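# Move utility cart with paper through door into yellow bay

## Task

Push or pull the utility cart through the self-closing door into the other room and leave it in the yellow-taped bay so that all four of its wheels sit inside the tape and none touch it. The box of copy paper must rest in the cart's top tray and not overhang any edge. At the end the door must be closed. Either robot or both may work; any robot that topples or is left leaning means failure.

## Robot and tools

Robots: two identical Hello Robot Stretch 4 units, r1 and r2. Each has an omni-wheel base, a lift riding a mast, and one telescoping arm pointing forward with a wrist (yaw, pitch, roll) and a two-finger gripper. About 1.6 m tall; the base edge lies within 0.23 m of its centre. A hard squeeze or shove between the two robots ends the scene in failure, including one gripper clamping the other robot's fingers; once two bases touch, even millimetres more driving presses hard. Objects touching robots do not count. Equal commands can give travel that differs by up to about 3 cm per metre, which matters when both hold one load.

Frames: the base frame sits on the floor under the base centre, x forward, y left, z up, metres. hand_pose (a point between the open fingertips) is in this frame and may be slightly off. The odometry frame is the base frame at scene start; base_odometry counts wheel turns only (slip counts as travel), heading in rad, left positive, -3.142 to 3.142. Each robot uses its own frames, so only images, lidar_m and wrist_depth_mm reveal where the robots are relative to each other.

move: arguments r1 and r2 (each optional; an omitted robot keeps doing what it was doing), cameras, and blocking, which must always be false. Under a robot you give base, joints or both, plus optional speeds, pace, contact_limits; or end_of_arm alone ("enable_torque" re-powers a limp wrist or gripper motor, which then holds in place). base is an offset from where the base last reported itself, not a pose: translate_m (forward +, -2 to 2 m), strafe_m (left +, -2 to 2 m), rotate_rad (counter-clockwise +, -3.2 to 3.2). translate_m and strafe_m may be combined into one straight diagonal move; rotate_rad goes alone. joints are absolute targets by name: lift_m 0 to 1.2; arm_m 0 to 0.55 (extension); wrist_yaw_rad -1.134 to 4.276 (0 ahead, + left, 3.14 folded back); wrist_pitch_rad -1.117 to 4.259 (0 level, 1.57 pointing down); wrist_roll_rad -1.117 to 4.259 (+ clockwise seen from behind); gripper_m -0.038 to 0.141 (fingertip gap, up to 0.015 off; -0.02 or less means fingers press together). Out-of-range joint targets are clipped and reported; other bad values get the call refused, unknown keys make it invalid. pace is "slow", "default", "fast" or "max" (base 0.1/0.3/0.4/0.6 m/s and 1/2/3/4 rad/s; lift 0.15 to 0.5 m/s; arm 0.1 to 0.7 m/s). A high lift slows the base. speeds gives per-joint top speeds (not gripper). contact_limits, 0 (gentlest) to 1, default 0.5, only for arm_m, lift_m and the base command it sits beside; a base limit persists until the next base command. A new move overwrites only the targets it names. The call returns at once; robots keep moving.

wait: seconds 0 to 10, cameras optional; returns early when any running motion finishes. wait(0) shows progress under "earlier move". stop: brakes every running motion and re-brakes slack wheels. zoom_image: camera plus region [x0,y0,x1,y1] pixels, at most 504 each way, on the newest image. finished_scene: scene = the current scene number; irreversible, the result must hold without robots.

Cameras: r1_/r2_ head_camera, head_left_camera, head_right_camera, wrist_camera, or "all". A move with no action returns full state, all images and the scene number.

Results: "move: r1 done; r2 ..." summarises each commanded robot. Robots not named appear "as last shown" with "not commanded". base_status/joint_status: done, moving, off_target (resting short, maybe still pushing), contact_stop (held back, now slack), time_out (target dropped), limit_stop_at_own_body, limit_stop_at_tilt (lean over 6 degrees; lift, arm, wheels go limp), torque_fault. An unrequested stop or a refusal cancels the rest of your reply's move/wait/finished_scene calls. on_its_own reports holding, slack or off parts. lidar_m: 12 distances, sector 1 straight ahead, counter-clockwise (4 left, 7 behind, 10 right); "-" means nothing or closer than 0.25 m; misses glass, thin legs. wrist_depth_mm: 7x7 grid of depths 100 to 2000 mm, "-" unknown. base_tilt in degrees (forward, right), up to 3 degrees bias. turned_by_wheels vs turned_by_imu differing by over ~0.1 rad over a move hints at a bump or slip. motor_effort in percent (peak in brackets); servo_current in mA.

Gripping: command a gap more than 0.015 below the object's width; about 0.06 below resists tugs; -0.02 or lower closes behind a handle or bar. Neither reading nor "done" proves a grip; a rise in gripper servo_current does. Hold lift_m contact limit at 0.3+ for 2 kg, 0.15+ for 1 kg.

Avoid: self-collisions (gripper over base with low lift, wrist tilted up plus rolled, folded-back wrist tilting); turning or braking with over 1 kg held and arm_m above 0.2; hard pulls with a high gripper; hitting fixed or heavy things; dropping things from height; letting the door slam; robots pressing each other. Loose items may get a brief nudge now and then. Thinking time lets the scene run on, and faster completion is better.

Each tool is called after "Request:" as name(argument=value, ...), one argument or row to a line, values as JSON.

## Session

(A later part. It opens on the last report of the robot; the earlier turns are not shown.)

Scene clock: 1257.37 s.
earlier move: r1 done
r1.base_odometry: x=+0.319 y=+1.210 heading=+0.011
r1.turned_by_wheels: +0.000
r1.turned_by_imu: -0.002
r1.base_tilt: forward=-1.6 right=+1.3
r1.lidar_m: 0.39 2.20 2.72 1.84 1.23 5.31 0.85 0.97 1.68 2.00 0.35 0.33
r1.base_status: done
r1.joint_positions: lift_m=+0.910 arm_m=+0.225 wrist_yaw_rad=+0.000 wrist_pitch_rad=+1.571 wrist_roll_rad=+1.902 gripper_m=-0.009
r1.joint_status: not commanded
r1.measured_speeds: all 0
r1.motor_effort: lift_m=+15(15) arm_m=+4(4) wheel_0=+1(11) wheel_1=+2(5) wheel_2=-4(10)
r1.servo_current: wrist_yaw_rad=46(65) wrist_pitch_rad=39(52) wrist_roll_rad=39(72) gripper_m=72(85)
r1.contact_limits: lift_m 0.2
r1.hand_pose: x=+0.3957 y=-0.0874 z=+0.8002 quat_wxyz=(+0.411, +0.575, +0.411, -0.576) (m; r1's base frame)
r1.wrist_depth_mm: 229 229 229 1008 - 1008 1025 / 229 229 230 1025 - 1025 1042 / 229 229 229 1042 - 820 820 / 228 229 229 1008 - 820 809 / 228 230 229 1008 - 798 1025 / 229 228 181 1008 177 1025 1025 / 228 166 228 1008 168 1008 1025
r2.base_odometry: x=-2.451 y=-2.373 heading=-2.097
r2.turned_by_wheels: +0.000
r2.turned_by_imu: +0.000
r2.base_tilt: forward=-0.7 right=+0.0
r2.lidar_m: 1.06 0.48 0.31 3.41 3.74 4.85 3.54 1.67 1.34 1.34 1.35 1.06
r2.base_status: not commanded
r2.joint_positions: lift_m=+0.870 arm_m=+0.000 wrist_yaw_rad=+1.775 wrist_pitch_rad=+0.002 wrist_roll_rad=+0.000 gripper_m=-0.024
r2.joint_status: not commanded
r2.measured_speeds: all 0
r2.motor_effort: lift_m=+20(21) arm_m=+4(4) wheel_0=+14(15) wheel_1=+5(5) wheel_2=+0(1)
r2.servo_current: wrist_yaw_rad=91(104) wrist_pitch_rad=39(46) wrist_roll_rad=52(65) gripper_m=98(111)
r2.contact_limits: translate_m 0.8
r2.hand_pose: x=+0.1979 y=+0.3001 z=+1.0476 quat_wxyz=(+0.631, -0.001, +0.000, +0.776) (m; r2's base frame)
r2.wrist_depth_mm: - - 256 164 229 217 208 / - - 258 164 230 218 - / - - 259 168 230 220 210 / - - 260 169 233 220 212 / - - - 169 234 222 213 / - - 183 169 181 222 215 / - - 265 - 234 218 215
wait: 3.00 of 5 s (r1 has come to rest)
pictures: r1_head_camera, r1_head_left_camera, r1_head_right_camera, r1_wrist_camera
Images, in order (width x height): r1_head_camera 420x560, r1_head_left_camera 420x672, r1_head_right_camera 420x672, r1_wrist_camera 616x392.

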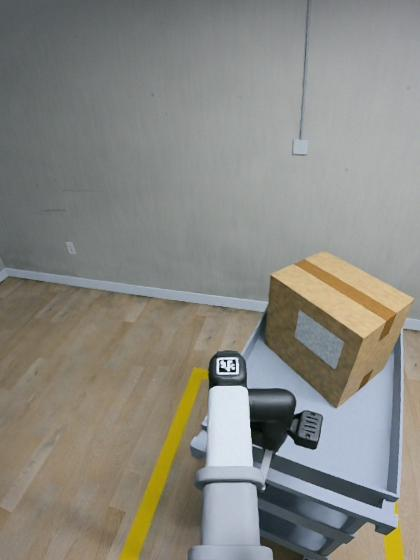

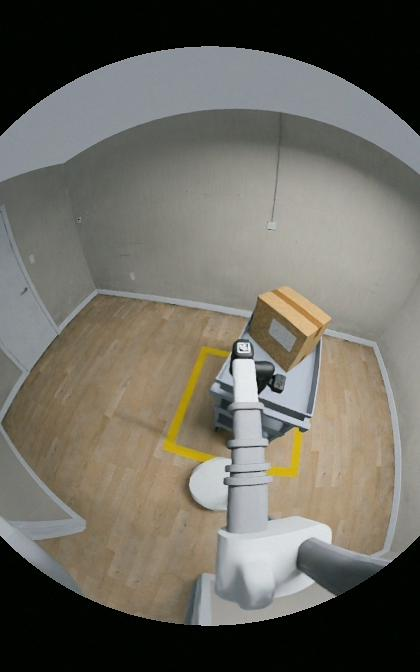

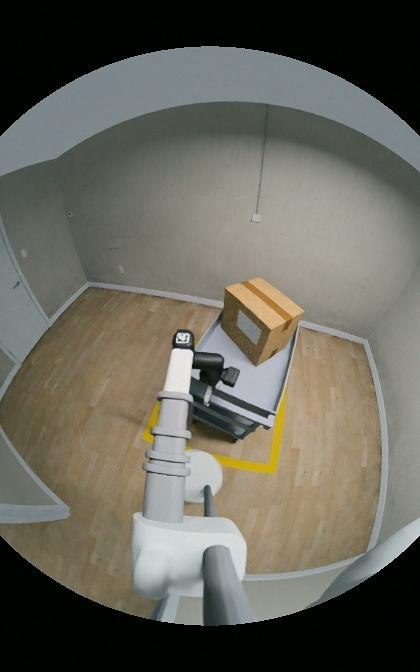

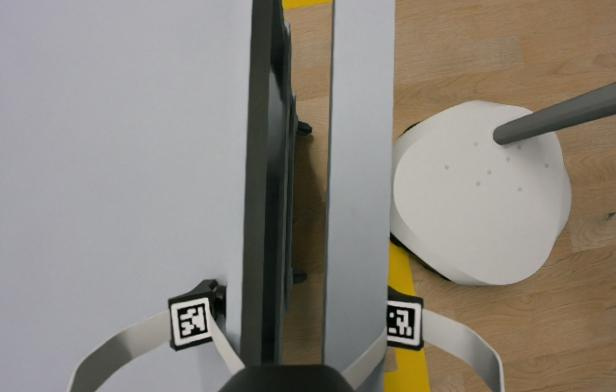

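Request:
move(
  blocking=false,
  r1={"base":{"translate_m":0.055,"strafe_m":-0.025},"pace":"slow"},
)

Request:
wait(
  seconds=3,
)

Request:
move(
  blocking=false,
  r1={"joints":{"gripper_m":0.14}},
)

Request:
wait(
  seconds=3,
)

Request:
move(
  blocking=false,
  r1={"joints":{"lift_m":1.08},"pace":"slow"},
)

Request:
wait(
  seconds=4,
  cameras=["all"],
)

Scene clock: 1273.67 s.
move: r1 moving
r1.base_odometry: x=+0.331 y=+1.205 heading=+0.011
r1.turned_by_wheels: +0.000
r1.turned_by_imu: +0.000
r1.base_tilt: forward=-1.6 right=+1.3
r1.lidar_m: 0.38 2.17 2.76 1.88 1.25 5.29 0.87 1.02 1.72 1.98 0.35 0.33
r1.base_status: translate_m moving; strafe_m moving
r1.joint_positions: lift_m=+0.910 arm_m=+0.225 wrist_yaw_rad=-0.001 wrist_pitch_rad=+1.571 wrist_roll_rad=+1.902 gripper_m=-0.009
r1.joint_status: not commanded
r1.measured_speeds: translate_m=+0.049 strafe_m=-0.022 rotate_rad=+0.002 lift_m=+0.000 arm_m=+0.000 wrist_yaw_rad=+0.000 wrist_pitch_rad=+0.000 wrist_roll_rad=+0.000
r1.motor_effort: lift_m=+15(15) arm_m=+4(4) wheel_0=+6(7) wheel_1=+2(6) wheel_2=-8(9)
r1.servo_current: wrist_yaw_rad=52(65) wrist_pitch_rad=46(52) wrist_roll_rad=52(59) gripper_m=78(78)
r1.contact_limits: lift_m 0.2
r1.hand_pose: x=+0.3956 y=-0.0874 z=+0.8002 quat_wxyz=(+0.410, +0.576, +0.411, -0.576) (m; r1's base frame)
r1.wrist_depth_mm: 229 229 229 1025 - 1025 1025 / 229 229 229 1008 - 1025 1025 / 229 229 230 1008 - 809 809 / 229 229 229 991 - 809 809 / 227 229 228 1025 - 820 1042 / 227 229 180 1025 178 1008 1008 / 228 167 228 1025 172 1025 1042
r2: as last shown
r2.base_tilt: forward=-0.6 right=+0.0
r2.lidar_m: 1.04 0.47 0.28 3.39 3.76 4.80 3.53 1.70 1.36 1.33 1.34 1.08
r2.motor_effort: lift_m=+20(20) arm_m=+4(4) wheel_0=+15(15) wheel_1=+5(5) wheel_2=+0(0)
r2.servo_current: wrist_yaw_rad=98(98) wrist_pitch_rad=52(52) wrist_roll_rad=46(59) gripper_m=98(104)
r2.contact_limits: translate_m 0.8
r2.wrist_depth_mm: - - 255 164 229 216 208 / - - 258 165 229 219 - / - - 258 168 231 220 211 / - - 262 169 233 220 212 / - - - 169 234 222 213 / - - 183 170 181 223 214 / - - 266 - 235 220 215
pictures: none

Scene clock: 1274.93 s.
earlier move: r1 done
r1.base_odometry: x=+0.374 y=+1.186 heading=+0.011
r1.turned_by_wheels: +0.000
r1.turned_by_imu: -0.001
r1.base_tilt: forward=-1.6 right=+1.3
r1.lidar_m: 0.38 2.13 2.73 1.99 1.28 5.32 0.90 1.05 1.81 1.97 0.36 0.34
r1.base_status: done
r1.joint_positions: lift_m=+0.910 arm_m=+0.225 wrist_yaw_rad=-0.001 wrist_pitch_rad=+1.571 wrist_roll_rad=+1.902 gripper_m=-0.009
r1.joint_status: not commanded
r1.measured_speeds: all 0
r1.motor_effort: lift_m=+15(15) arm_m=+4(4) wheel_0=+1(7) wheel_1=+2(6) wheel_2=-4(11)
r1.servo_current: wrist_yaw_rad=46(65) wrist_pitch_rad=33(52) wrist_roll_rad=39(65) gripper_m=72(78)
r1.contact_limits: lift_m 0.2
r1.hand_pose: x=+0.3956 y=-0.0874 z=+0.8002 quat_wxyz=(+0.410, +0.576, +0.411, -0.576) (m; r1's base frame)
r1.wrist_depth_mm: 229 229 230 1008 - 1025 1025 / 229 229 229 1008 - 1025 1042 / 229 229 229 1008 - 809 809 / 228 229 229 1025 - 820 809 / 228 229 228 1025 - 809 1025 / 229 229 181 1025 177 1025 1042 / 228 175 229 1025 150 1008 1008
r2.base_odometry: x=-2.451 y=-2.373 heading=-2.097
r2.turned_by_wheels: +0.000
r2.turned_by_imu: +0.000
r2.base_tilt: forward=-0.7 right=+0.0
r2.lidar_m: 1.06 0.47 0.30 3.40 3.74 4.82 3.56 1.68 1.34 1.33 1.34 1.07
r2.base_status: not commanded
r2.joint_positions: lift_m=+0.870 arm_m=+0.000 wrist_yaw_rad=+1.775 wrist_pitch_rad=+0.002 wrist_roll_rad=+0.000 gripper_m=-0.024
r2.joint_status: not commanded
r2.measured_speeds: all 0
r2.motor_effort: lift_m=+20(20) arm_m=+4(4) wheel_0=+15(15) wheel_1=+5(5) wheel_2=+0(0)
r2.servo_current: wrist_yaw_rad=85(98) wrist_pitch_rad=39(52) wrist_roll_rad=46(59) gripper_m=98(111)
r2.contact_limits: translate_m 0.8
r2.hand_pose: x=+0.1979 y=+0.3001 z=+1.0476 quat_wxyz=(+0.631, -0.001, +0.000, +0.776) (m; r2's base frame)
r2.wrist_depth_mm: - - 256 164 228 216 208 / - - 257 164 230 218 - / - - 259 168 232 220 211 / - - 260 169 233 220 212 / - - - 170 234 221 214 / - - 183 169 181 223 213 / - - 265 - 236 219 214
wait: 1.27 of 3 s (r1 has come to rest)
pictures: none

Scene clock: 1275.43 s.
move: r1 moving
r1.base_odometry: x=+0.374 y=+1.186 heading=+0.011
r1.turned_by_wheels: +0.000
r1.turned_by_imu: +0.000
r1.base_tilt: forward=-1.6 right=+1.3
r1.lidar_m: 0.34 2.11 2.73 1.98 1.29 5.30 0.90 1.04 1.81 1.95 0.37 0.34
r1.base_status: not commanded
r1.joint_positions: lift_m=+0.910 arm_m=+0.225 wrist_yaw_rad=-0.001 wrist_pitch_rad=+1.571 wrist_roll_rad=+1.902 gripper_m=+0.012
r1.joint_status: gripper_m moving
r1.measured_speeds: all 0
r1.motor_effort: lift_m=+15(15) arm_m=+4(4) wheel_0=+1(1) wheel_1=+2(2) wheel_2=-4(5)
r1.servo_current: wrist_yaw_rad=39(59) wrist_pitch_rad=46(46) wrist_roll_rad=52(59) gripper_m=46(65)
r1.contact_limits: lift_m 0.2
r1.hand_pose: x=+0.3956 y=-0.0874 z=+0.8002 quat_wxyz=(+0.410, +0.576, +0.411, -0.576) (m; r1's base frame)
r1.wrist_depth_mm: 231 231 232 1025 - 1042 1025 / 231 233 232 1025 - 1042 1025 / 230 231 233 1025 - 809 820 / 230 231 231 1042 - 809 809 / 229 230 230 1008 - 809 1025 / 230 230 184 1025 178 1025 1025 / 229 158 231 1025 - 149 1025
r2: as last shown
r2.base_tilt: forward=-0.7 right=+0.1
r2.lidar_m: 1.05 0.44 0.27 3.41 3.76 4.82 3.55 1.68 1.36 1.35 1.35 1.07
r2.motor_effort: lift_m=+20(20) arm_m=+4(4) wheel_0=+14(15) wheel_1=+5(5) wheel_2=+0(0)
r2.servo_current: wrist_yaw_rad=91(98) wrist_pitch_rad=46(46) wrist_roll_rad=52(65) gripper_m=98(111)
r2.contact_limits: translate_m 0.8
r2.wrist_depth_mm: - - 257 164 228 216 208 / - - 258 165 229 218 - / - - 259 169 232 220 211 / - - 260 169 232 220 212 / - - - 169 234 222 213 / - - 182 169 182 223 214 / - - 266 - 235 219 216
pictures: none

Scene clock: 1277.30 s.
earlier move: r1 done
r1.base_odometry: x=+0.374 y=+1.186 heading=+0.011
r1.turned_by_wheels: +0.000
r1.turned_by_imu: +0.000
r1.base_tilt: forward=-1.6 right=+1.3
r1.lidar_m: 0.39 2.13 2.75 1.98 1.28 5.31 0.92 1.06 1.80 1.96 0.36 0.34
r1.base_status: not commanded
r1.joint_positions: lift_m=+0.910 arm_m=+0.225 wrist_yaw_rad=-0.001 wrist_pitch_rad=+1.571 wrist_roll_rad=+1.902 gripper_m=+0.140
r1.joint_status: all done
r1.measured_speeds: all 0
r1.motor_effort: lift_m=+14(15) arm_m=+4(4) wheel_0=+1(2) wheel_1=+2(2) wheel_2=-4(5)
r1.servo_current: wrist_yaw_rad=26(72) wrist_pitch_rad=39(46) wrist_roll_rad=65(65) gripper_m=39(104)
r1.contact_limits: lift_m 0.2
r1.hand_pose: x=+0.3956 y=-0.0874 z=+0.8002 quat_wxyz=(+0.410, +0.576, +0.411, -0.576) (m; r1's base frame)
r1.wrist_depth_mm: 233 234 234 1042 1042 1042 1008 / 234 234 234 842 1025 1025 1025 / 232 231 233 1025 820 798 820 / 233 232 232 1025 820 809 820 / 233 232 231 - 820 820 1025 / 232 232 189 991 184 1025 1025 / 232 232 162 140 - 1025 1025
r2.base_odometry: x=-2.451 y=-2.373 heading=-2.097
r2.turned_by_wheels: +0.000
r2.turned_by_imu: +0.000
r2.base_tilt: forward=-0.7 right=+0.0
r2.lidar_m: 1.05 0.47 0.29 3.40 3.72 4.80 3.56 1.69 1.35 1.35 1.33 1.07
r2.base_status: not commanded
r2.joint_positions: lift_m=+0.870 arm_m=+0.000 wrist_yaw_rad=+1.775 wrist_pitch_rad=+0.002 wrist_roll_rad=+0.000 gripper_m=-0.024
r2.joint_status: not commanded
r2.measured_speeds: all 0
r2.motor_effort: lift_m=+20(21) arm_m=+4(4) wheel_0=+15(15) wheel_1=+4(5) wheel_2=+0(1)
r2.servo_current: wrist_yaw_rad=72(98) wrist_pitch_rad=39(46) wrist_roll_rad=39(65) gripper_m=104(111)
r2.contact_limits: translate_m 0.8
r2.hand_pose: x=+0.1979 y=+0.3001 z=+1.0476 quat_wxyz=(+0.631, -0.001, +0.000, +0.776) (m; r2's base frame)
r2.wrist_depth_mm: - - 256 164 229 216 209 / - - 257 164 229 218 - / - - 259 169 231 219 211 / - - 260 169 233 220 213 / - - - 170 234 220 214 / - - 183 170 181 222 214 / - - 265 - 235 219 216
wait: 1.87 of 3 s (r1 has come to rest)
pictures: none

Scene clock: 1277.80 s.
move: r1 moving
r1.base_odometry: x=+0.374 y=+1.186 heading=+0.011
r1.turned_by_wheels: +0.000
r1.turned_by_imu: +0.000
r1.base_tilt: forward=-1.6 right=+1.3
r1.lidar_m: 0.40 2.13 2.75 2.00 1.27 5.28 0.92 1.05 1.83 1.97 0.37 0.33
r1.base_status: not commanded
r1.joint_positions: lift_m=+0.935 arm_m=+0.225 wrist_yaw_rad=-0.001 wrist_pitch_rad=+1.571 wrist_roll_rad=+1.902 gripper_m=+0.140
r1.joint_status: lift_m moving
r1.measured_speeds: translate_m=+0.000 strafe_m=+0.000 rotate_rad=+0.000 lift_m=+0.098 arm_m=+0.000 wrist_yaw_rad=+0.000 wrist_pitch_rad=+0.000 wrist_roll_rad=+0.000
r1.motor_effort: lift_m=+26(26) arm_m=+4(4) wheel_0=+1(2) wheel_1=+2(2) wheel_2=-2(5)
r1.servo_current: wrist_yaw_rad=46(65) wrist_pitch_rad=39(46) wrist_roll_rad=46(59) gripper_m=46(46)
r1.hand_pose: x=+0.3958 y=-0.0874 z=+0.8246 quat_wxyz=(+0.410, +0.576, +0.410, -0.576) (m; r1's base frame)
r1.wrist_depth_mm: 245 246 247 1042 - 1025 1042 / 246 247 246 1025 1042 1025 1042 / 246 247 247 1008 831 820 831 / 248 247 247 1042 820 831 831 / 246 247 248 1025 831 831 1060 / 246 209 217 1025 183 196 1042 / 246 247 246 144 - 1042 1060
r2: as last shown
r2.lidar_m: 1.05 0.48 0.31 3.40 3.74 4.84 3.57 1.67 1.35 1.33 1.35 1.08
r2.motor_effort: lift_m=+20(20) arm_m=+4(4) wheel_0=+15(15) wheel_1=+5(5) wheel_2=+0(0)
r2.servo_current: wrist_yaw_rad=85(91) wrist_pitch_rad=39(46) wrist_roll_rad=39(52) gripper_m=111(111)
r2.contact_limits: translate_m 0.8
r2.wrist_depth_mm: - - 257 164 229 216 208 / - - 257 164 230 218 - / - - 259 169 231 220 211 / - - 260 169 234 220 211 / - - - 169 234 220 213 / - - 183 169 181 223 214 / - - 265 - 235 218 214
pictures: none

Scene clock: 1279.47 s.
earlier move: r1 done
r1.base_odometry: x=+0.374 y=+1.186 heading=+0.011
r1.turned_by_wheels: +0.000
r1.turned_by_imu: +0.000
r1.base_tilt: forward=-1.6 right=+1.3
r1.lidar_m: 0.36 2.13 2.76 1.97 1.30 5.30 0.91 1.05 1.81 1.97 0.37 0.35
r1.base_status: not commanded
r1.joint_positions: lift_m=+1.079 arm_m=+0.225 wrist_yaw_rad=-0.001 wrist_pitch_rad=+1.571 wrist_roll_rad=+1.902 gripper_m=+0.140
r1.joint_status: all done
r1.measured_speeds: all 0
r1.motor_effort: lift_m=+25(29) arm_m=+4(4) wheel_0=+1(2) wheel_1=+2(2) wheel_2=-1(5)
r1.servo_current: wrist_yaw_rad=52(65) wrist_pitch_rad=46(46) wrist_roll_rad=39(78) gripper_m=46(46)
r1.hand_pose: x=+0.3958 y=-0.0874 z=+0.9693 quat_wxyz=(+0.410, +0.576, +0.410, -0.576) (m; r1's base frame)
r1.wrist_depth_mm: 397 397 399 394 1205 1182 1205 / 389 394 397 397 1205 1182 1182 / 394 394 397 399 1008 960 1182 / 397 394 397 1025 960 976 1182 / 394 397 397 691 1025 976 1205 / 399 209 394 - 1205 196 1182 / 397 394 397 143 1182 1182 1182
r2.base_odometry: x=-2.451 y=-2.373 heading=-2.097
r2.turned_by_wheels: +0.000
r2.turned_by_imu: +0.000
r2.base_tilt: forward=-0.7 right=+0.1
r2.lidar_m: 1.03 0.46 0.31 3.41 3.72 4.80 3.57 1.71 1.37 1.37 1.35 1.06
r2.base_status: not commanded
r2.joint_positions: lift_m=+0.870 arm_m=+0.000 wrist_yaw_rad=+1.775 wrist_pitch_rad=+0.002 wrist_roll_rad=+0.000 gripper_m=-0.024
r2.joint_status: not commanded
r2.measured_speeds: all 0
r2.motor_effort: lift_m=+20(20) arm_m=+4(4) wheel_0=+15(15) wheel_1=+5(5) wheel_2=+0(0)
r2.servo_current: wrist_yaw_rad=91(98) wrist_pitch_rad=39(46) wrist_roll_rad=52(59) gripper_m=98(111)
r2.contact_limits: translate_m 0.8
r2.hand_pose: x=+0.1979 y=+0.3001 z=+1.0476 quat_wxyz=(+0.631, -0.001, +0.000, +0.776) (m; r2's base frame)
r2.wrist_depth_mm: - - 256 164 228 217 208 / - - 258 164 230 218 - / - - 259 169 231 220 211 / - - 260 169 233 220 212 / - - - 169 233 222 213 / - - 182 169 181 223 214 / - - 266 - 235 219 215
wait: 1.67 of 4 s (r1 has come to rest)
pictures: r1_head_camera, r1_head_left_camera, r1_head_right_camera, r1_wrist_camera, r2_head_camera, r2_head_left_camera, r2_head_right_camera, r2_wrist_camera
Images, in order (width x height): r1_head_camera 420x560, r1_head_left_camera 420x672, r1_head_right_camera 420x672, r1_wrist_camera 616x392, r2_head_camera 420x560, r2_head_left_camera 420x672, r2_head_right_camera 420x672, r2_wrist_camera 616x392.

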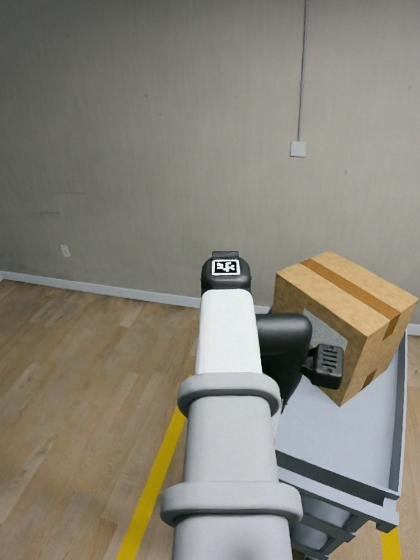

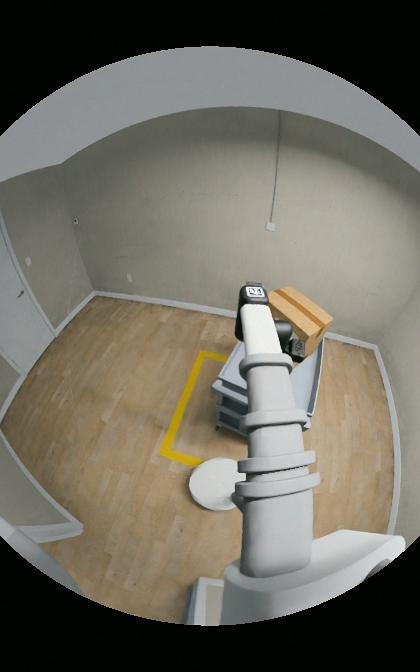

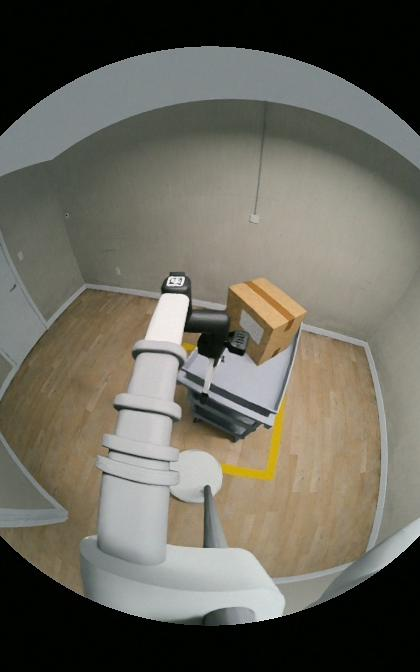

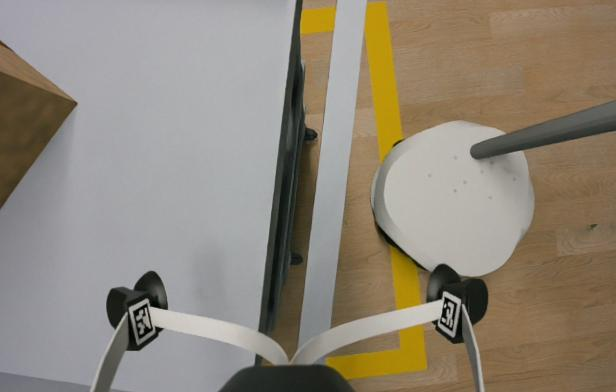

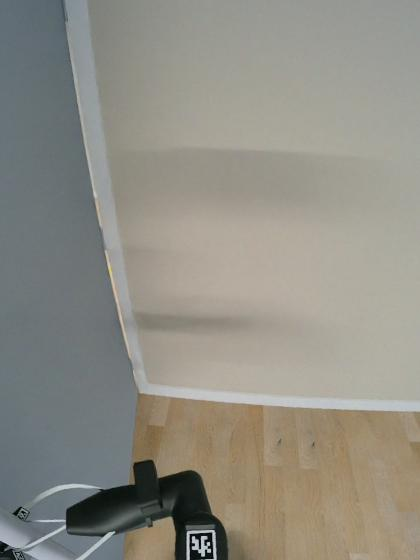

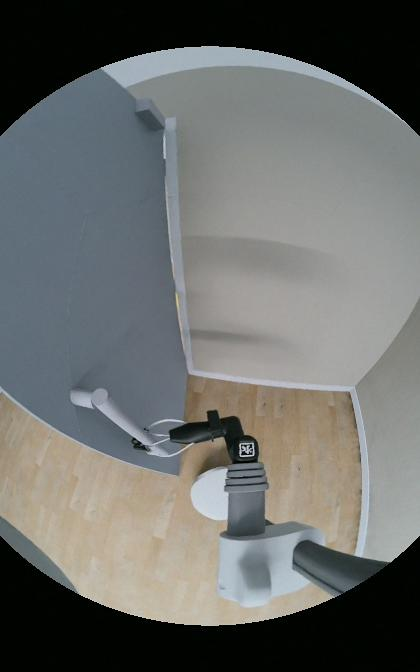

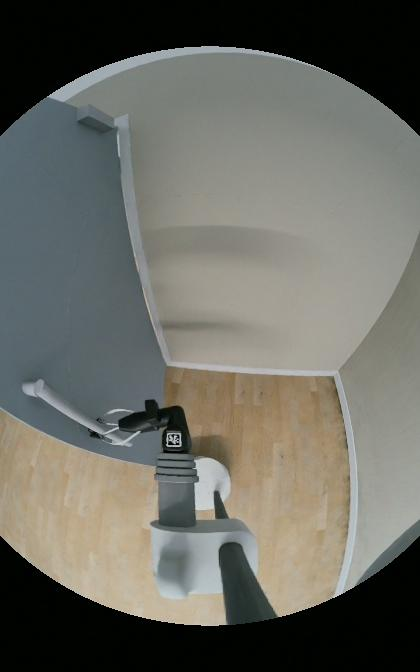

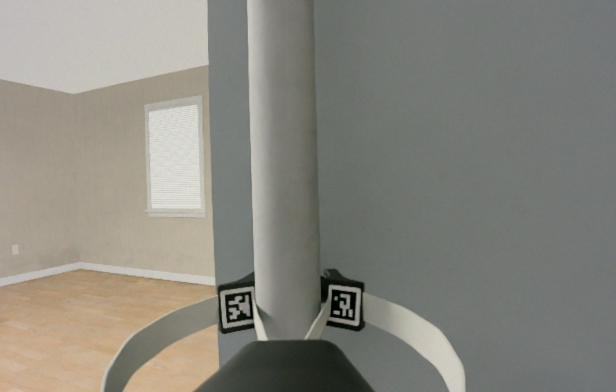

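Request:
move(
  blocking=false,
  r1={"base":{"translate_m":-0.12},"joints":{"arm_m":0.02},"pace":"slow"},
)

Request:
wait(
  seconds=3,
)

Request:
move(
  blocking=false,
  r1={"base":{"rotate_rad":-0.35},"pace":"slow"},
)

Request:
wait(
  seconds=3,
  cameras=["r1_head_camera","r1_wrist_camera","r1_head_right_camera"],
)

Request:
zoom_image(
  camera="r1_head_camera",
  region=[120, 230, 420, 560],
)

Scene clock: 1290.90 s.
move: r1 moving
r1.base_odometry: x=+0.361 y=+1.186 heading=+0.011
r1.turned_by_wheels: +0.000
r1.turned_by_imu: -0.001
r1.base_tilt: forward=-1.6 right=+1.3
r1.lidar_m: 0.37 2.15 2.74 1.96 1.29 5.31 0.91 1.05 1.78 1.97 0.37 0.36
r1.base_status: translate_m moving
r1.joint_positions: lift_m=+1.079 arm_m=+0.212 wrist_yaw_rad=-0.001 wrist_pitch_rad=+1.571 wrist_roll_rad=+1.902 gripper_m=+0.140
r1.joint_status: arm_m moving
r1.measured_speeds: translate_m=-0.047 strafe_m=+0.000 rotate_rad=+0.001 lift_m=+0.000 arm_m=-0.049 wrist_yaw_rad=+0.000 wrist_pitch_rad=+0.000 wrist_roll_rad=+0.000
r1.motor_effort: lift_m=+25(25) arm_m=-6(7) wheel_0=-6(6) wheel_1=-2(5) wheel_2=+4(6)
r1.servo_current: wrist_yaw_rad=46(59) wrist_pitch_rad=46(52) wrist_roll_rad=39(65) gripper_m=46(46)
r1.hand_pose: x=+0.3832 y=-0.0874 z=+0.9693 quat_wxyz=(+0.410, +0.576, +0.410, -0.576) (m; r1's base frame)
r1.wrist_depth_mm: 397 397 399 1182 1205 1205 1182 / 397 397 397 - 1182 1205 1182 / 392 394 397 715 1182 991 1182 / 394 397 397 - 960 976 1182 / 394 394 394 1182 1042 991 1160 / 397 210 397 1205 1160 197 1182 / 394 397 397 144 1182 1160 1205
r2: as last shown
r2.base_tilt: forward=-0.8 right=+0.1
r2.lidar_m: 1.05 0.47 0.28 3.40 3.73 4.82 3.52 1.72 1.36 1.35 1.31 1.08
r2.motor_effort: lift_m=+20(20) arm_m=+4(4) wheel_0=+14(15) wheel_1=+5(5) wheel_2=+0(0)
r2.servo_current: wrist_yaw_rad=91(91) wrist_pitch_rad=39(39) wrist_roll_rad=46(52) gripper_m=104(111)
r2.contact_limits: translate_m 0.8
r2.wrist_depth_mm: - - 257 164 229 216 208 / - - 257 165 229 219 - / - - 259 169 230 219 211 / - - 260 169 233 220 212 / - - - 170 234 222 213 / - - 183 170 181 223 214 / - - 266 - 235 219 215
pictures: none

Scene clock: 1293.73 s.
earlier move: r1 done
r1.base_odometry: x=+0.254 y=+1.185 heading=+0.011
r1.turned_by_wheels: +0.000
r1.turned_by_imu: +0.000
r1.base_tilt: forward=-1.6 right=+1.3
r1.lidar_m: 0.46 2.25 2.77 1.74 1.23 5.32 0.79 0.94 1.59 1.95 2.20 0.45
r1.base_status: done
r1.joint_positions: lift_m=+1.079 arm_m=+0.020 wrist_yaw_rad=-0.001 wrist_pitch_rad=+1.571 wrist_roll_rad=+1.902 gripper_m=+0.140
r1.joint_status: all done
r1.measured_speeds: all 0
r1.motor_effort: lift_m=+25(25) arm_m=-5(8) wheel_0=-4(7) wheel_1=-3(7) wheel_2=+3(8)
r1.servo_current: wrist_yaw_rad=59(65) wrist_pitch_rad=46(52) wrist_roll_rad=46(72) gripper_m=39(52)
r1.hand_pose: x=+0.1909 y=-0.0874 z=+0.9693 quat_wxyz=(+0.410, +0.576, +0.410, -0.576) (m; r1's base frame)
r1.wrist_depth_mm: 1160 1182 1182 1182 1205 1205 1182 / 1182 1205 1182 1182 1160 1205 1205 / 466 1160 1182 1182 1182 1205 343 / - 707 1205 976 976 1205 1205 / - 676 1205 976 976 1205 1205 / - 196 1182 1205 960 196 1182 / - 715 1182 143 1182 1205 1205
r2.base_odometry: x=-2.451 y=-2.373 heading=-2.097
r2.turned_by_wheels: +0.000
r2.turned_by_imu: +0.000
r2.base_tilt: forward=-0.7 right=+0.0
r2.lidar_m: 1.06 0.47 0.28 3.39 3.72 4.80 3.52 1.72 1.35 1.34 1.34 1.06
r2.base_status: not commanded
r2.joint_positions: lift_m=+0.870 arm_m=+0.000 wrist_yaw_rad=+1.775 wrist_pitch_rad=+0.002 wrist_roll_rad=+0.000 gripper_m=-0.024
r2.joint_status: not commanded
r2.measured_speeds: all 0
r2.motor_effort: lift_m=+20(21) arm_m=+4(4) wheel_0=+15(15) wheel_1=+5(5) wheel_2=+0(1)
r2.servo_current: wrist_yaw_rad=78(104) wrist_pitch_rad=39(46) wrist_roll_rad=39(59) gripper_m=104(111)
r2.contact_limits: translate_m 0.8
r2.hand_pose: x=+0.1979 y=+0.3001 z=+1.0476 quat_wxyz=(+0.631, -0.001, +0.000, +0.776) (m; r2's base frame)
r2.wrist_depth_mm: - - 256 164 229 216 208 / - - 257 165 230 218 - / - - 259 168 230 220 211 / - - 260 169 234 220 212 / - - - 169 234 222 213 / - - 182 169 181 221 213 / - - 266 - 235 218 214
wait: 2.83 of 3 s (r1 has come to rest)
pictures: none

Scene clock: 1294.23 s.
move: r1 moving
r1.base_odometry: x=+0.254 y=+1.185 heading=-0.114
r1.turned_by_wheels: -0.125
r1.turned_by_imu: -0.126
r1.base_tilt: forward=-1.6 right=+1.3
r1.lidar_m: 0.46 0.53 2.82 2.27 1.24 4.48 0.80 0.86 1.33 1.93 2.09 0.46
r1.base_status: rotate_rad moving
r1.joint_positions: lift_m=+1.079 arm_m=+0.020 wrist_yaw_rad=-0.001 wrist_pitch_rad=+1.571 wrist_roll_rad=+1.902 gripper_m=+0.140
r1.joint_status: not commanded
r1.measured_speeds: translate_m=-0.001 strafe_m=+0.000 rotate_rad=-0.487 lift_m=+0.000 arm_m=+0.000 wrist_yaw_rad=+0.000 wrist_pitch_rad=+0.000 wrist_roll_rad=+0.000
r1.motor_effort: lift_m=+25(25) arm_m=-5(5) wheel_0=+5(7) wheel_1=+5(6) wheel_2=+5(6)
r1.servo_current: wrist_yaw_rad=52(52) wrist_pitch_rad=39(46) wrist_roll_rad=59(59) gripper_m=52(52)
r1.hand_pose: x=+0.1909 y=-0.0874 z=+0.9693 quat_wxyz=(+0.410, +0.576, +0.410, -0.576) (m; r1's base frame)
r1.wrist_depth_mm: 1182 1182 1182 1182 1182 1182 1182 / 1160 1182 1182 1182 1182 1205 1205 / 1138 1182 1182 1182 1182 1160 343 / - 732 1182 976 991 1182 1160 / - 683 1182 976 991 1205 1205 / - 193 1160 1205 976 196 1182 / - 156 1182 143 1205 1182 1182
r2: as last shown
r2.base_tilt: forward=-0.6 right=+0.1
r2.lidar_m: 1.05 0.47 0.30 3.40 3.71 4.83 3.53 1.72 1.36 1.35 1.36 1.08
r2.motor_effort: lift_m=+20(21) arm_m=+4(4) wheel_0=+14(15) wheel_1=+5(5) wheel_2=+0(0)
r2.servo_current: wrist_yaw_rad=91(98) wrist_pitch_rad=39(46) wrist_roll_rad=46(52) gripper_m=98(104)
r2.contact_limits: translate_m 0.8
r2.wrist_depth_mm: - - 256 164 228 216 208 / - - 257 164 230 218 - / - - 259 169 231 220 211 / - - 262 169 232 220 212 / - - - 169 235 222 213 / - - 183 169 181 222 214 / - - 266 - 235 220 216
pictures: none

Scene clock: 1295.20 s.
earlier move: r1 done
r1.base_odometry: x=+0.254 y=+1.185 heading=-0.338
r1.turned_by_wheels: -0.224
r1.turned_by_imu: -0.226
r1.base_tilt: forward=-1.6 right=+1.3
r1.lidar_m: 0.43 0.47 2.53 2.78 1.32 1.25 0.81 0.80 1.05 1.92 1.93 0.47
r1.base_status: done
r1.joint_positions: lift_m=+1.079 arm_m=+0.020 wrist_yaw_rad=-0.001 wrist_pitch_rad=+1.571 wrist_roll_rad=+1.902 gripper_m=+0.140
r1.joint_status: not commanded
r1.measured_speeds: all 0
r1.motor_effort: lift_m=+25(25) arm_m=-5(5) wheel_0=+4(8) wheel_1=+3(6) wheel_2=+2(6)
r1.servo_current: wrist_yaw_rad=39(72) wrist_pitch_rad=39(46) wrist_roll_rad=46(65) gripper_m=46(52)
r1.hand_pose: x=+0.1909 y=-0.0874 z=+0.9693 quat_wxyz=(+0.410, +0.576, +0.410, -0.576) (m; r1's base frame)
r1.wrist_depth_mm: 1182 1205 1182 1205 1182 1182 1205 / 1182 1182 1182 1182 1205 1182 1205 / 1160 1182 1182 1205 1182 1205 345 / 1182 1160 1182 976 976 1205 1205 / 1182 960 1182 991 976 1182 1182 / - 193 1205 1182 960 197 1182 / - 177 1042 143 1182 1182 1205
r2.base_odometry: x=-2.451 y=-2.373 heading=-2.097
r2.turned_by_wheels: +0.000
r2.turned_by_imu: +0.000
r2.base_tilt: forward=-0.7 right=+0.1
r2.lidar_m: 1.05 0.47 0.30 3.40 3.76 4.83 3.56 1.70 1.35 1.35 1.34 1.07
r2.base_status: not commanded
r2.joint_positions: lift_m=+0.870 arm_m=+0.000 wrist_yaw_rad=+1.775 wrist_pitch_rad=+0.002 wrist_roll_rad=+0.000 gripper_m=-0.024
r2.joint_status: not commanded
r2.measured_speeds: all 0
r2.motor_effort: lift_m=+20(21) arm_m=+4(4) wheel_0=+14(15) wheel_1=+5(5) wheel_2=+0(0)
r2.servo_current: wrist_yaw_rad=78(98) wrist_pitch_rad=39(46) wrist_roll_rad=39(65) gripper_m=104(111)
r2.contact_limits: translate_m 0.8
r2.hand_pose: x=+0.1979 y=+0.3001 z=+1.0476 quat_wxyz=(+0.631, -0.001, +0.000, +0.776) (m; r2's base frame)
r2.wrist_depth_mm: - - 256 164 228 216 208 / - - 258 165 230 218 - / - - 260 169 232 220 211 / - - 260 169 233 220 212 / - - - 169 234 220 213 / - - 182 170 181 222 214 / - - 266 - 235 219 214
wait: 0.97 of 3 s (r1 has come to rest)
pictures: r1_head_camera, r1_head_right_camera, r1_wrist_camera
Images, in order (width x height): r1_head_camera 420x560, r1_head_right_camera 420x672, r1_wrist_camera 616x392.

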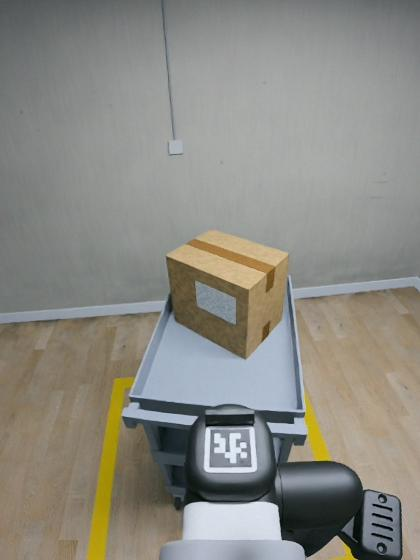

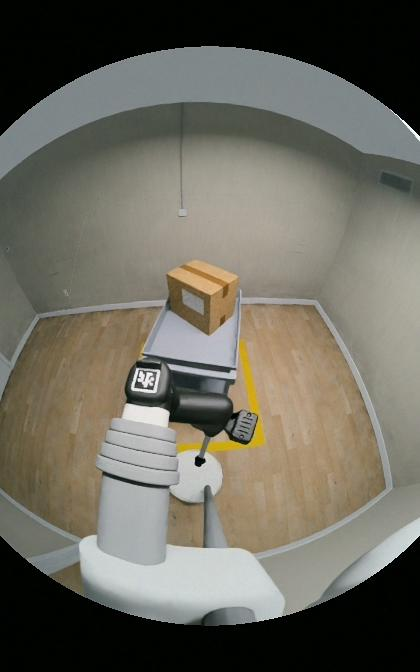

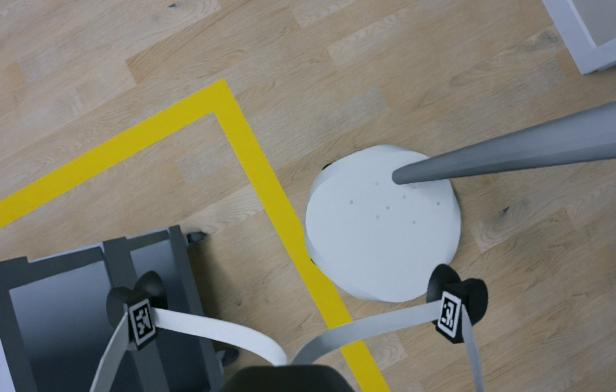

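Scaled by 1.527 from the camera's 420x560 image, which has a finer 600x800 frame.

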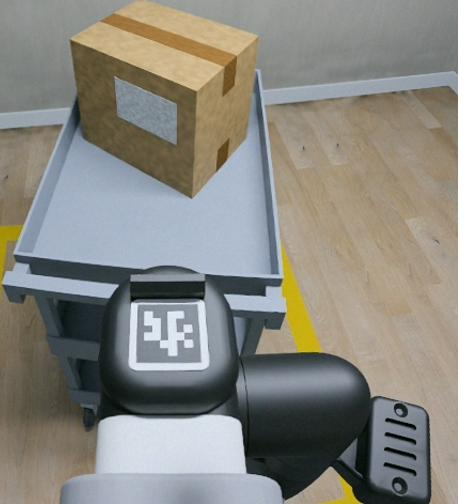

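Request:
move(
  blocking=false,
  r2={"base":{"translate_m":-0.09,"strafe_m":0.305},"joints":{"wrist_yaw_rad":1.426},"speeds":{"wrist_yaw_rad":0.11},"contact_limits":{"strafe_m":0.8},"pace":"slow"},
)

Request:
wait(
  seconds=5,
  cameras=["r2_head_camera","r2_head_left_camera","r2_wrist_camera"],
)

Scene clock: 1336.97 s.
move: r2 moving
r1: as last shown
r1.turned_by_wheels: +0.000
r1.turned_by_imu: +0.000
r1.base_tilt: forward=-1.5 right=+1.3
r1.lidar_m: 0.45 0.51 2.54 2.76 1.30 1.23 0.79 0.79 1.08 1.91 1.97 0.49
r1.motor_effort: lift_m=+25(25) arm_m=-5(5) wheel_0=+4(4) wheel_1=+3(3) wheel_2=+2(2)
r1.servo_current: wrist_yaw_rad=65(65) wrist_pitch_rad=46(46) wrist_roll_rad=33(65) gripper_m=39(46)
r1.wrist_depth_mm: 1182 1160 1182 1182 1205 1205 1205 / 1182 1182 1182 1182 1160 1182 1182 / 1205 1205 1160 1182 1182 1182 342 / 1160 1182 1182 960 976 1205 1205 / 1182 960 1182 960 991 1205 1182 / - 193 1138 1182 976 196 1182 / - 177 1078 143 1182 1205 1205
r2.base_odometry: x=-2.439 y=-2.376 heading=-2.095
r2.turned_by_wheels: +0.002
r2.turned_by_imu: +0.002
r2.base_tilt: forward=-0.7 right=+0.1
r2.lidar_m: 1.06 0.46 0.30 3.36 3.73 4.82 3.57 1.71 1.38 1.35 1.31 1.05
r2.base_status: translate_m moving; strafe_m moving
r2.joint_positions: lift_m=+0.870 arm_m=+0.000 wrist_yaw_rad=+1.755 wrist_pitch_rad=+0.002 wrist_roll_rad=+0.000 gripper_m=-0.024
r2.joint_status: wrist_yaw_rad moving
r2.measured_speeds: translate_m=-0.015 strafe_m=+0.047 rotate_rad=+0.001 lift_m=+0.000 arm_m=+0.000 wrist_yaw_rad=-0.076 wrist_pitch_rad=+0.000 wrist_roll_rad=+0.000
r2.motor_effort: lift_m=+20(21) arm_m=+4(4) wheel_0=+2(12) wheel_1=+11(12) wheel_2=+7(7)
r2.servo_current: wrist_yaw_rad=358(358) wrist_pitch_rad=39(46) wrist_roll_rad=46(59) gripper_m=104(104)
r2.contact_limits: strafe_m 0.8
r2.hand_pose: x=+0.2041 y=+0.2995 z=+1.0476 quat_wxyz=(+0.639, -0.001, +0.000, +0.769) (m; r2's base frame)
r2.wrist_depth_mm: - - 256 171 228 216 209 / - - 257 165 229 218 - / - - 259 171 230 220 211 / - - 258 171 231 220 212 / - - - 167 234 221 213 / - - 186 170 229 222 214 / - - 1983 - 233 220 216
pictures: none

Scene clock: 1340.90 s.
earlier move: r2 done
r1.base_odometry: x=+0.254 y=+1.185 heading=-0.338
r1.turned_by_wheels: +0.000
r1.turned_by_imu: +0.000
r1.base_tilt: forward=-1.6 right=+1.3
r1.lidar_m: 0.45 0.50 2.57 2.76 1.34 1.22 0.83 0.80 1.06 1.93 1.95 0.49
r1.base_status: not commanded
r1.joint_positions: lift_m=+1.079 arm_m=+0.020 wrist_yaw_rad=-0.001 wrist_pitch_rad=+1.571 wrist_roll_rad=+1.902 gripper_m=+0.140
r1.joint_status: not commanded
r1.measured_speeds: all 0
r1.motor_effort: lift_m=+25(25) arm_m=-5(5) wheel_0=+4(5) wheel_1=+3(3) wheel_2=+2(2)
r1.servo_current: wrist_yaw_rad=39(72) wrist_pitch_rad=46(52) wrist_roll_rad=46(65) gripper_m=46(52)
r1.hand_pose: x=+0.1909 y=-0.0874 z=+0.9693 quat_wxyz=(+0.410, +0.576, +0.410, -0.576) (m; r1's base frame)
r1.wrist_depth_mm: 1182 1182 1205 1160 1205 1182 1205 / 1182 1182 1182 1182 1229 1205 1205 / 1160 1182 1205 1205 1182 1182 345 / 1182 1205 1205 976 976 1182 1182 / 1182 976 1182 976 976 1182 1182 / - 193 1160 1182 976 196 1182 / - 177 1078 144 1205 1182 1182
r2.base_odometry: x=-2.142 y=-2.448 heading=-2.097
r2.turned_by_wheels: -0.001
r2.turned_by_imu: +0.004
r2.base_tilt: forward=-0.7 right=+0.0
r2.lidar_m: 0.71 0.33 0.37 3.10 3.42 4.68 4.14 2.04 1.66 1.64 1.53 1.22
r2.base_status: done
r2.joint_positions: lift_m=+0.870 arm_m=+0.000 wrist_yaw_rad=+1.425 wrist_pitch_rad=+0.002 wrist_roll_rad=+0.000 gripper_m=-0.024
r2.joint_status: all done
r2.measured_speeds: all 0
r2.motor_effort: lift_m=+20(21) arm_m=+4(4) wheel_0=-3(12) wheel_1=+0(15) wheel_2=+8(11)
r2.servo_current: wrist_yaw_rad=46(566) wrist_pitch_rad=39(46) wrist_roll_rad=46(65) gripper_m=98(104)
r2.contact_limits: strafe_m 0.8
r2.hand_pose: x=+0.2993 y=+0.2726 z=+1.0476 quat_wxyz=(+0.757, +0.000, +0.001, +0.654) (m; r2's base frame)
r2.wrist_depth_mm: - - 251 162 235 226 220 / - - 252 165 235 227 221 / - - 253 167 237 228 224 / - - 253 165 237 230 224 / - - 257 165 240 230 224 / - - 186 167 182 232 226 / - - 257 - 240 230 228
wait: 3.93 of 5 s (r2 has come to rest)
pictures: r2_head_camera, r2_head_left_camera, r2_wrist_camera
Images, in order (width x height): r2_head_camera 420x560, r2_head_left_camera 420x672, r2_wrist_camera 616x392.

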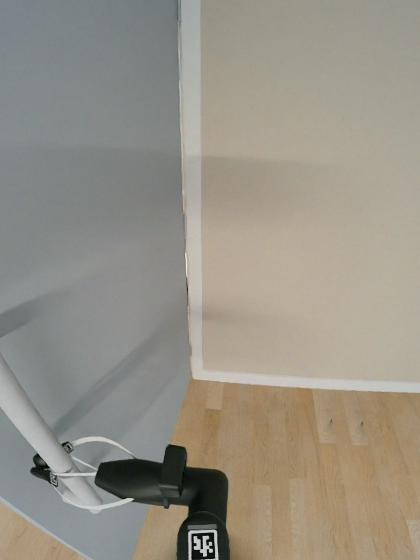

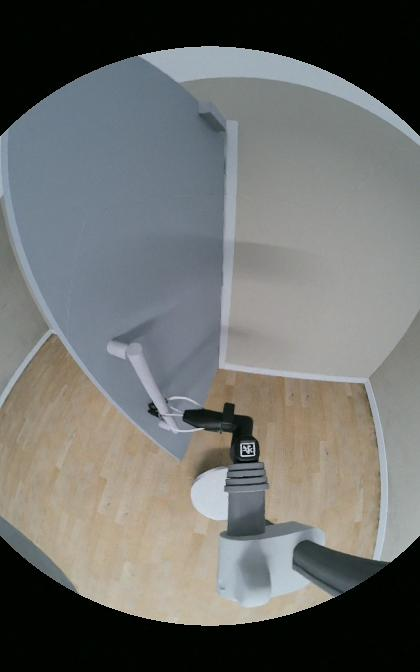

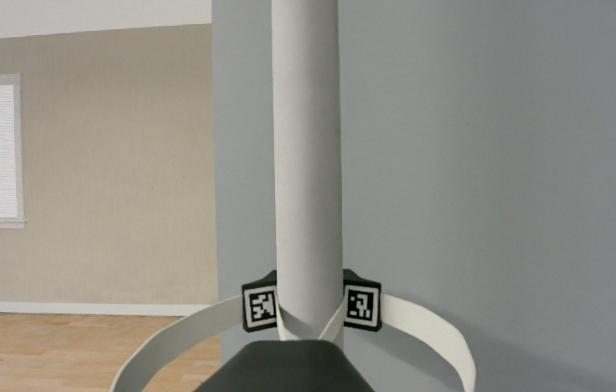

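Works well. Continue.

Request:
move(
  blocking=false,
  r2={"base":{"translate_m":0.017,"strafe_m":0.322},"joints":{"wrist_yaw_rad":1.077},"speeds":{"wrist_yaw_rad":0.11},"contact_limits":{"strafe_m":0.8},"pace":"slow"},
)

Request:
wait(
  seconds=5,
  cameras=["r2_head_camera","r2_head_left_camera","r2_wrist_camera"],
)

Request:
move(
  blocking=false,
  r2={"base":{"translate_m":0.06,"strafe_m":0.15},"joints":{"wrist_yaw_rad":0.9},"speeds":{"wrist_yaw_rad":0.11},"contact_limits":{"strafe_m":0.8},"pace":"slow"},
)

Request:
wait(
  seconds=5,
  cameras=["r2_head_camera","r2_head_left_camera","r2_wrist_camera"],
)

Scene clock: 1347.50 s.
move: r2 moving
r1: as last shown
r1.lidar_m: 0.45 0.51 2.52 2.76 1.33 1.23 0.80 0.81 1.07 1.92 1.95 0.48
r1.motor_effort: lift_m=+25(25) arm_m=-5(5) wheel_0=+4(5) wheel_1=+2(3) wheel_2=+2(2)
r1.servo_current: wrist_yaw_rad=65(65) wrist_pitch_rad=39(52) wrist_roll_rad=59(72) gripper_m=46(46)
r1.wrist_depth_mm: 1182 1182 1182 1182 1182 1182 1182 / 1160 1205 1182 1205 1182 1182 1182 / 1182 1182 1182 1182 1182 1182 343 / 1182 1182 1182 960 991 1205 1160 / 1160 976 1182 991 960 1160 1205 / - 193 1182 1182 991 196 1182 / - 177 1042 143 1182 1182 1182
r2.base_odometry: x=-2.130 y=-2.455 heading=-2.097
r2.turned_by_wheels: +0.000
r2.turned_by_imu: +0.000
r2.base_tilt: forward=-0.6 right=+0.1
r2.lidar_m: 0.70 0.35 0.37 3.09 3.43 4.68 4.16 2.09 1.69 1.64 1.48 1.20
r2.base_status: translate_m moving; strafe_m moving
r2.joint_positions: lift_m=+0.870 arm_m=+0.000 wrist_yaw_rad=+1.383 wrist_pitch_rad=+0.002 wrist_roll_rad=+0.000 gripper_m=-0.024
r2.joint_status: wrist_yaw_rad moving
r2.measured_speeds: translate_m=+0.003 strafe_m=+0.054 rotate_rad=+0.002 lift_m=+0.000 arm_m=+0.000 wrist_yaw_rad=-0.081 wrist_pitch_rad=+0.000 wrist_roll_rad=+0.000
r2.motor_effort: lift_m=+20(21) arm_m=+4(4) wheel_0=-3(7) wheel_1=+4(6) wheel_2=-5(7)
r2.servo_current: wrist_yaw_rad=46(72) wrist_pitch_rad=46(46) wrist_roll_rad=46(52) gripper_m=98(104)
r2.contact_limits: strafe_m 0.8
r2.hand_pose: x=+0.3105 y=+0.2671 z=+1.0476 quat_wxyz=(+0.770, +0.000, +0.001, +0.638) (m; r2's base frame)
r2.wrist_depth_mm: - - 249 163 234 228 221 / - - 251 163 235 227 223 / - - 252 166 237 229 224 / - - 253 166 238 231 225 / - - 255 167 239 231 227 / - - 186 167 180 233 229 / - - 258 - 242 232 229
pictures: none

Scene clock: 1351.40 s.
earlier move: r2 done
r1.base_odometry: x=+0.254 y=+1.185 heading=-0.338
r1.turned_by_wheels: +0.000
r1.turned_by_imu: +0.000
r1.base_tilt: forward=-1.6 right=+1.3
r1.lidar_m: 0.44 0.50 2.57 2.76 1.32 1.23 0.82 0.80 1.08 1.93 1.94 0.48
r1.base_status: not commanded
r1.joint_positions: lift_m=+1.079 arm_m=+0.020 wrist_yaw_rad=-0.001 wrist_pitch_rad=+1.571 wrist_roll_rad=+1.902 gripper_m=+0.140
r1.joint_status: not commanded
r1.measured_speeds: all 0
r1.motor_effort: lift_m=+25(25) arm_m=-5(5) wheel_0=+4(5) wheel_1=+2(3) wheel_2=+2(2)
r1.servo_current: wrist_yaw_rad=59(72) wrist_pitch_rad=39(52) wrist_roll_rad=59(72) gripper_m=39(52)
r1.hand_pose: x=+0.1909 y=-0.0874 z=+0.9693 quat_wxyz=(+0.410, +0.576, +0.410, -0.576) (m; r1's base frame)
r1.wrist_depth_mm: 1160 1182 1182 1182 1182 1205 1182 / 1182 1160 1205 1182 1205 1160 1182 / 1182 1182 1205 1182 1182 1160 343 / 1182 1205 1182 991 976 1160 1205 / 1205 960 1182 976 991 1160 1205 / - 193 1182 1205 960 197 1205 / - 178 1060 143 1182 1160 1182
r2.base_odometry: x=-1.872 y=-2.624 heading=-2.097
r2.turned_by_wheels: -0.001
r2.turned_by_imu: +0.002
r2.base_tilt: forward=-0.7 right=+0.0
r2.lidar_m: 0.54 0.38 2.13 2.81 3.11 4.65 - 2.44 1.97 1.94 1.51 1.22
r2.base_status: done
r2.joint_positions: lift_m=+0.870 arm_m=+0.000 wrist_yaw_rad=+1.070 wrist_pitch_rad=+0.002 wrist_roll_rad=+0.000 gripper_m=-0.024
r2.joint_status: all done
r2.measured_speeds: all 0
r2.motor_effort: lift_m=+20(21) arm_m=-4(4) wheel_0=-8(10) wheel_1=-3(9) wheel_2=+1(7)
r2.servo_current: wrist_yaw_rad=52(150) wrist_pitch_rad=39(46) wrist_roll_rad=46(65) gripper_m=98(104)
r2.contact_limits: strafe_m 0.8
r2.hand_pose: x=+0.3860 y=+0.2111 z=+1.0476 quat_wxyz=(+0.860, +0.000, +0.001, +0.510) (m; r2's base frame)
r2.wrist_depth_mm: - - 245 163 236 234 229 / - - 247 164 238 235 231 / - - 248 165 239 235 233 / - - 249 166 241 236 234 / - - 252 167 242 238 235 / - - 251 168 181 239 236 / - - 253 - 243 238 237
wait: 3.90 of 5 s (r2 has come to rest)
pictures: r2_head_camera, r2_head_left_camera, r2_wrist_camera
Images, in order (width x height): r2_head_camera 420x560, r2_head_left_camera 420x672, r2_wrist_camera 616x392.

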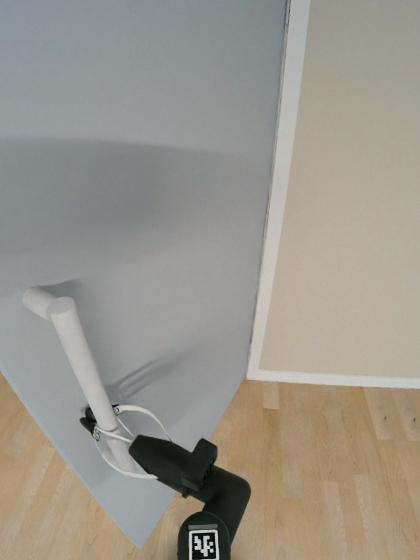

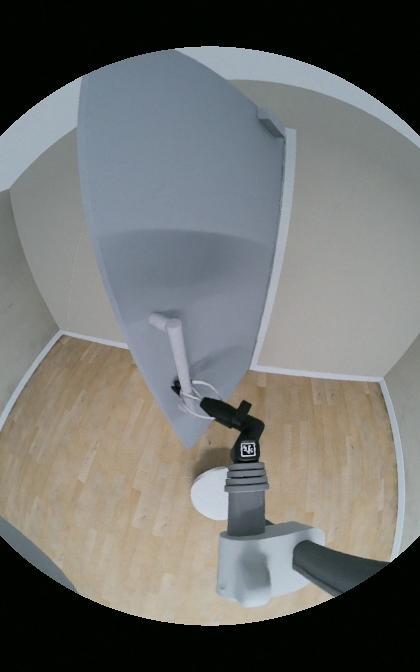

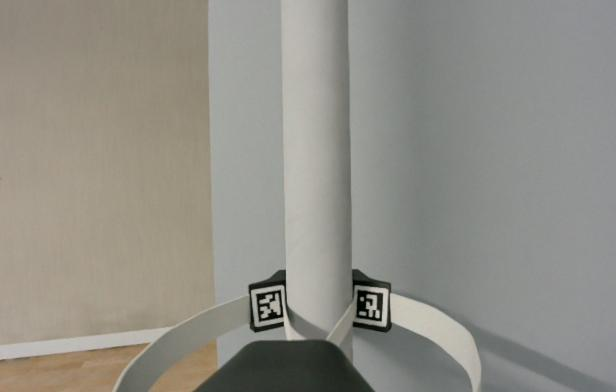

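Scene clock: 1351.90 s.
move: r2 moving
r1: as last shown
r1.lidar_m: 0.43 0.50 2.52 2.76 1.34 1.24 0.79 0.80 1.07 1.89 1.95 0.48
r1.motor_effort: lift_m=+25(25) arm_m=-5(5) wheel_0=+4(4) wheel_1=+3(3) wheel_2=+2(2)
r1.servo_current: wrist_yaw_rad=59(59) wrist_pitch_rad=39(46) wrist_roll_rad=33(59) gripper_m=39(46)
r1.wrist_depth_mm: 1138 1160 1160 1160 1182 1160 1182 / 1182 1205 1160 1160 1182 1182 1205 / 1138 1182 1182 1182 1182 1182 342 / 1160 1205 1182 960 976 1205 1205 / 1182 976 1205 976 960 1205 1205 / - 193 1182 1182 976 196 1182 / - 177 1060 144 1182 1182 1205
r2.base_odometry: x=-1.865 y=-2.634 heading=-2.098
r2.turned_by_wheels: +0.000
r2.turned_by_imu: +0.000
r2.base_tilt: forward=-0.7 right=+0.1
r2.lidar_m: 0.55 0.39 2.12 2.78 3.08 4.64 - 2.44 2.00 1.95 1.56 1.23
r2.base_status: translate_m moving; strafe_m moving
r2.joint_positions: lift_m=+0.870 arm_m=+0.000 wrist_yaw_rad=+1.029 wrist_pitch_rad=+0.002 wrist_roll_rad=+0.000 gripper_m=-0.024
r2.joint_status: wrist_yaw_rad moving
r2.measured_speeds: translate_m=+0.018 strafe_m=+0.046 rotate_rad=+0.002 lift_m=+0.000 arm_m=+0.000 wrist_yaw_rad=-0.097 wrist_pitch_rad=+0.000 wrist_roll_rad=+0.000
r2.motor_effort: lift_m=+20(20) arm_m=-4(4) wheel_0=-3(10) wheel_1=+3(4) wheel_2=-2(2)
r2.servo_current: wrist_yaw_rad=39(85) wrist_pitch_rad=39(46) wrist_roll_rad=39(46) gripper_m=98(98)
r2.contact_limits: strafe_m 0.8
r2.hand_pose: x=+0.3945 y=+0.2020 z=+1.0476 quat_wxyz=(+0.871, +0.000, +0.001, +0.492) (m; r2's base frame)
r2.wrist_depth_mm: - - 244 162 239 236 233 / - - 245 165 239 236 234 / - - 248 167 241 237 235 / - - 249 165 242 238 236 / - - 251 166 244 241 236 / - - 186 167 182 242 239 / - - 252 - 246 241 241
pictures: none

Scene clock: 1354.30 s.
earlier move: r2 done
r1.base_odometry: x=+0.254 y=+1.185 heading=-0.338
r1.turned_by_wheels: +0.000
r1.turned_by_imu: +0.000
r1.base_tilt: forward=-1.6 right=+1.3
r1.lidar_m: 0.45 0.48 2.51 2.76 1.31 1.23 0.80 0.82 1.05 1.94 1.96 0.45
r1.base_status: not commanded
r1.joint_positions: lift_m=+1.079 arm_m=+0.020 wrist_yaw_rad=-0.001 wrist_pitch_rad=+1.571 wrist_roll_rad=+1.902 gripper_m=+0.140
r1.joint_status: not commanded
r1.measured_speeds: all 0
r1.motor_effort: lift_m=+25(25) arm_m=-5(5) wheel_0=+4(5) wheel_1=+3(3) wheel_2=+2(2)
r1.servo_current: wrist_yaw_rad=65(65) wrist_pitch_rad=39(52) wrist_roll_rad=33(65) gripper_m=39(52)
r1.hand_pose: x=+0.1909 y=-0.0874 z=+0.9693 quat_wxyz=(+0.410, +0.576, +0.410, -0.576) (m; r1's base frame)
r1.wrist_depth_mm: 1205 1182 1182 1160 1182 1182 1182 / 1182 1182 1160 1182 1182 1205 1182 / 1182 1182 1182 1205 1205 1182 343 / 1182 1182 1229 960 976 1182 1182 / 1182 960 1205 976 976 1205 1182 / - 193 1182 1182 976 196 1205 / - 177 1060 143 1160 1205 1205
r2.base_odometry: x=-1.773 y=-2.751 heading=-2.097
r2.turned_by_wheels: +0.000
r2.turned_by_imu: +0.001
r2.base_tilt: forward=-0.6 right=+0.1
r2.lidar_m: 0.52 0.40 2.02 2.63 2.89 4.49 - 2.64 2.14 2.12 1.46 0.99
r2.base_status: done
r2.joint_positions: lift_m=+0.870 arm_m=+0.000 wrist_yaw_rad=+0.902 wrist_pitch_rad=+0.002 wrist_roll_rad=+0.000 gripper_m=-0.024
r2.joint_status: all done
r2.measured_speeds: all 0
r2.motor_effort: lift_m=+20(21) arm_m=-3(4) wheel_0=-2(10) wheel_1=+1(6) wheel_2=+1(4)
r2.servo_current: wrist_yaw_rad=52(117) wrist_pitch_rad=39(46) wrist_roll_rad=46(59) gripper_m=98(104)
r2.contact_limits: strafe_m 0.8
r2.hand_pose: x=+0.4183 y=+0.1721 z=+1.0476 quat_wxyz=(+0.900, +0.000, +0.001, +0.436) (m; r2's base frame)
r2.wrist_depth_mm: - - 247 163 237 235 229 / - - 247 165 239 234 232 / - - 248 166 240 236 232 / - - 250 164 240 238 236 / - - 251 168 243 239 236 / - - 184 170 180 241 236 / - - 254 - 245 240 237
wait: 2.40 of 5 s (r2 has come to rest)
pictures: r2_head_camera, r2_head_left_camera, r2_wrist_camera
Images, in order (width x height): r2_head_camera 420x560, r2_head_left_camera 420x672, r2_wrist_camera 616x392.

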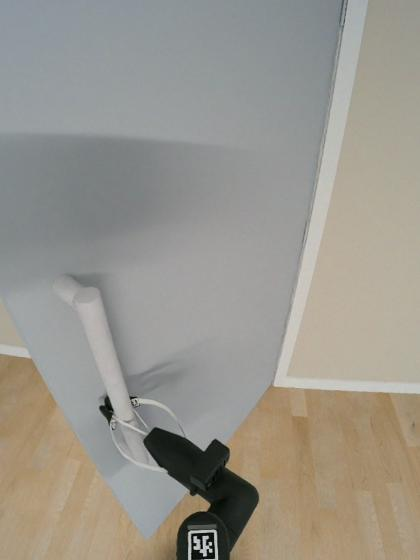

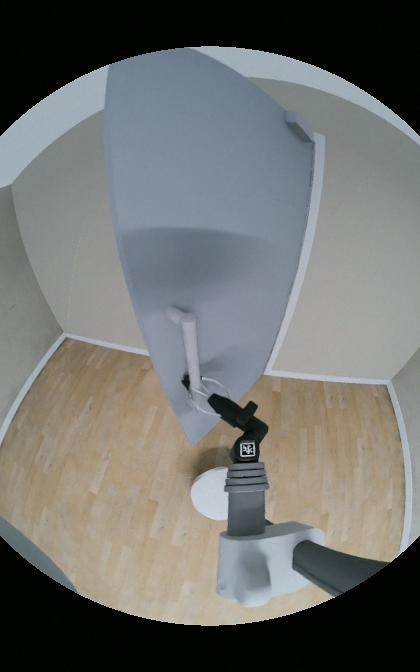

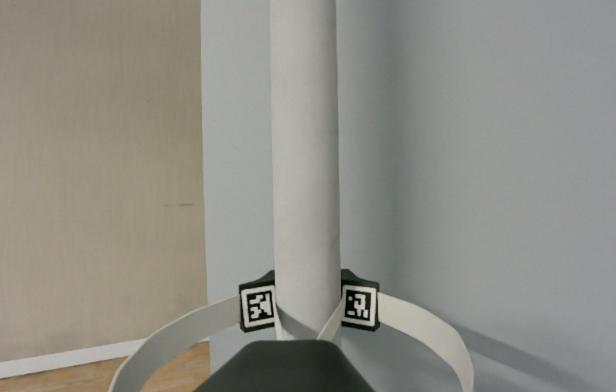

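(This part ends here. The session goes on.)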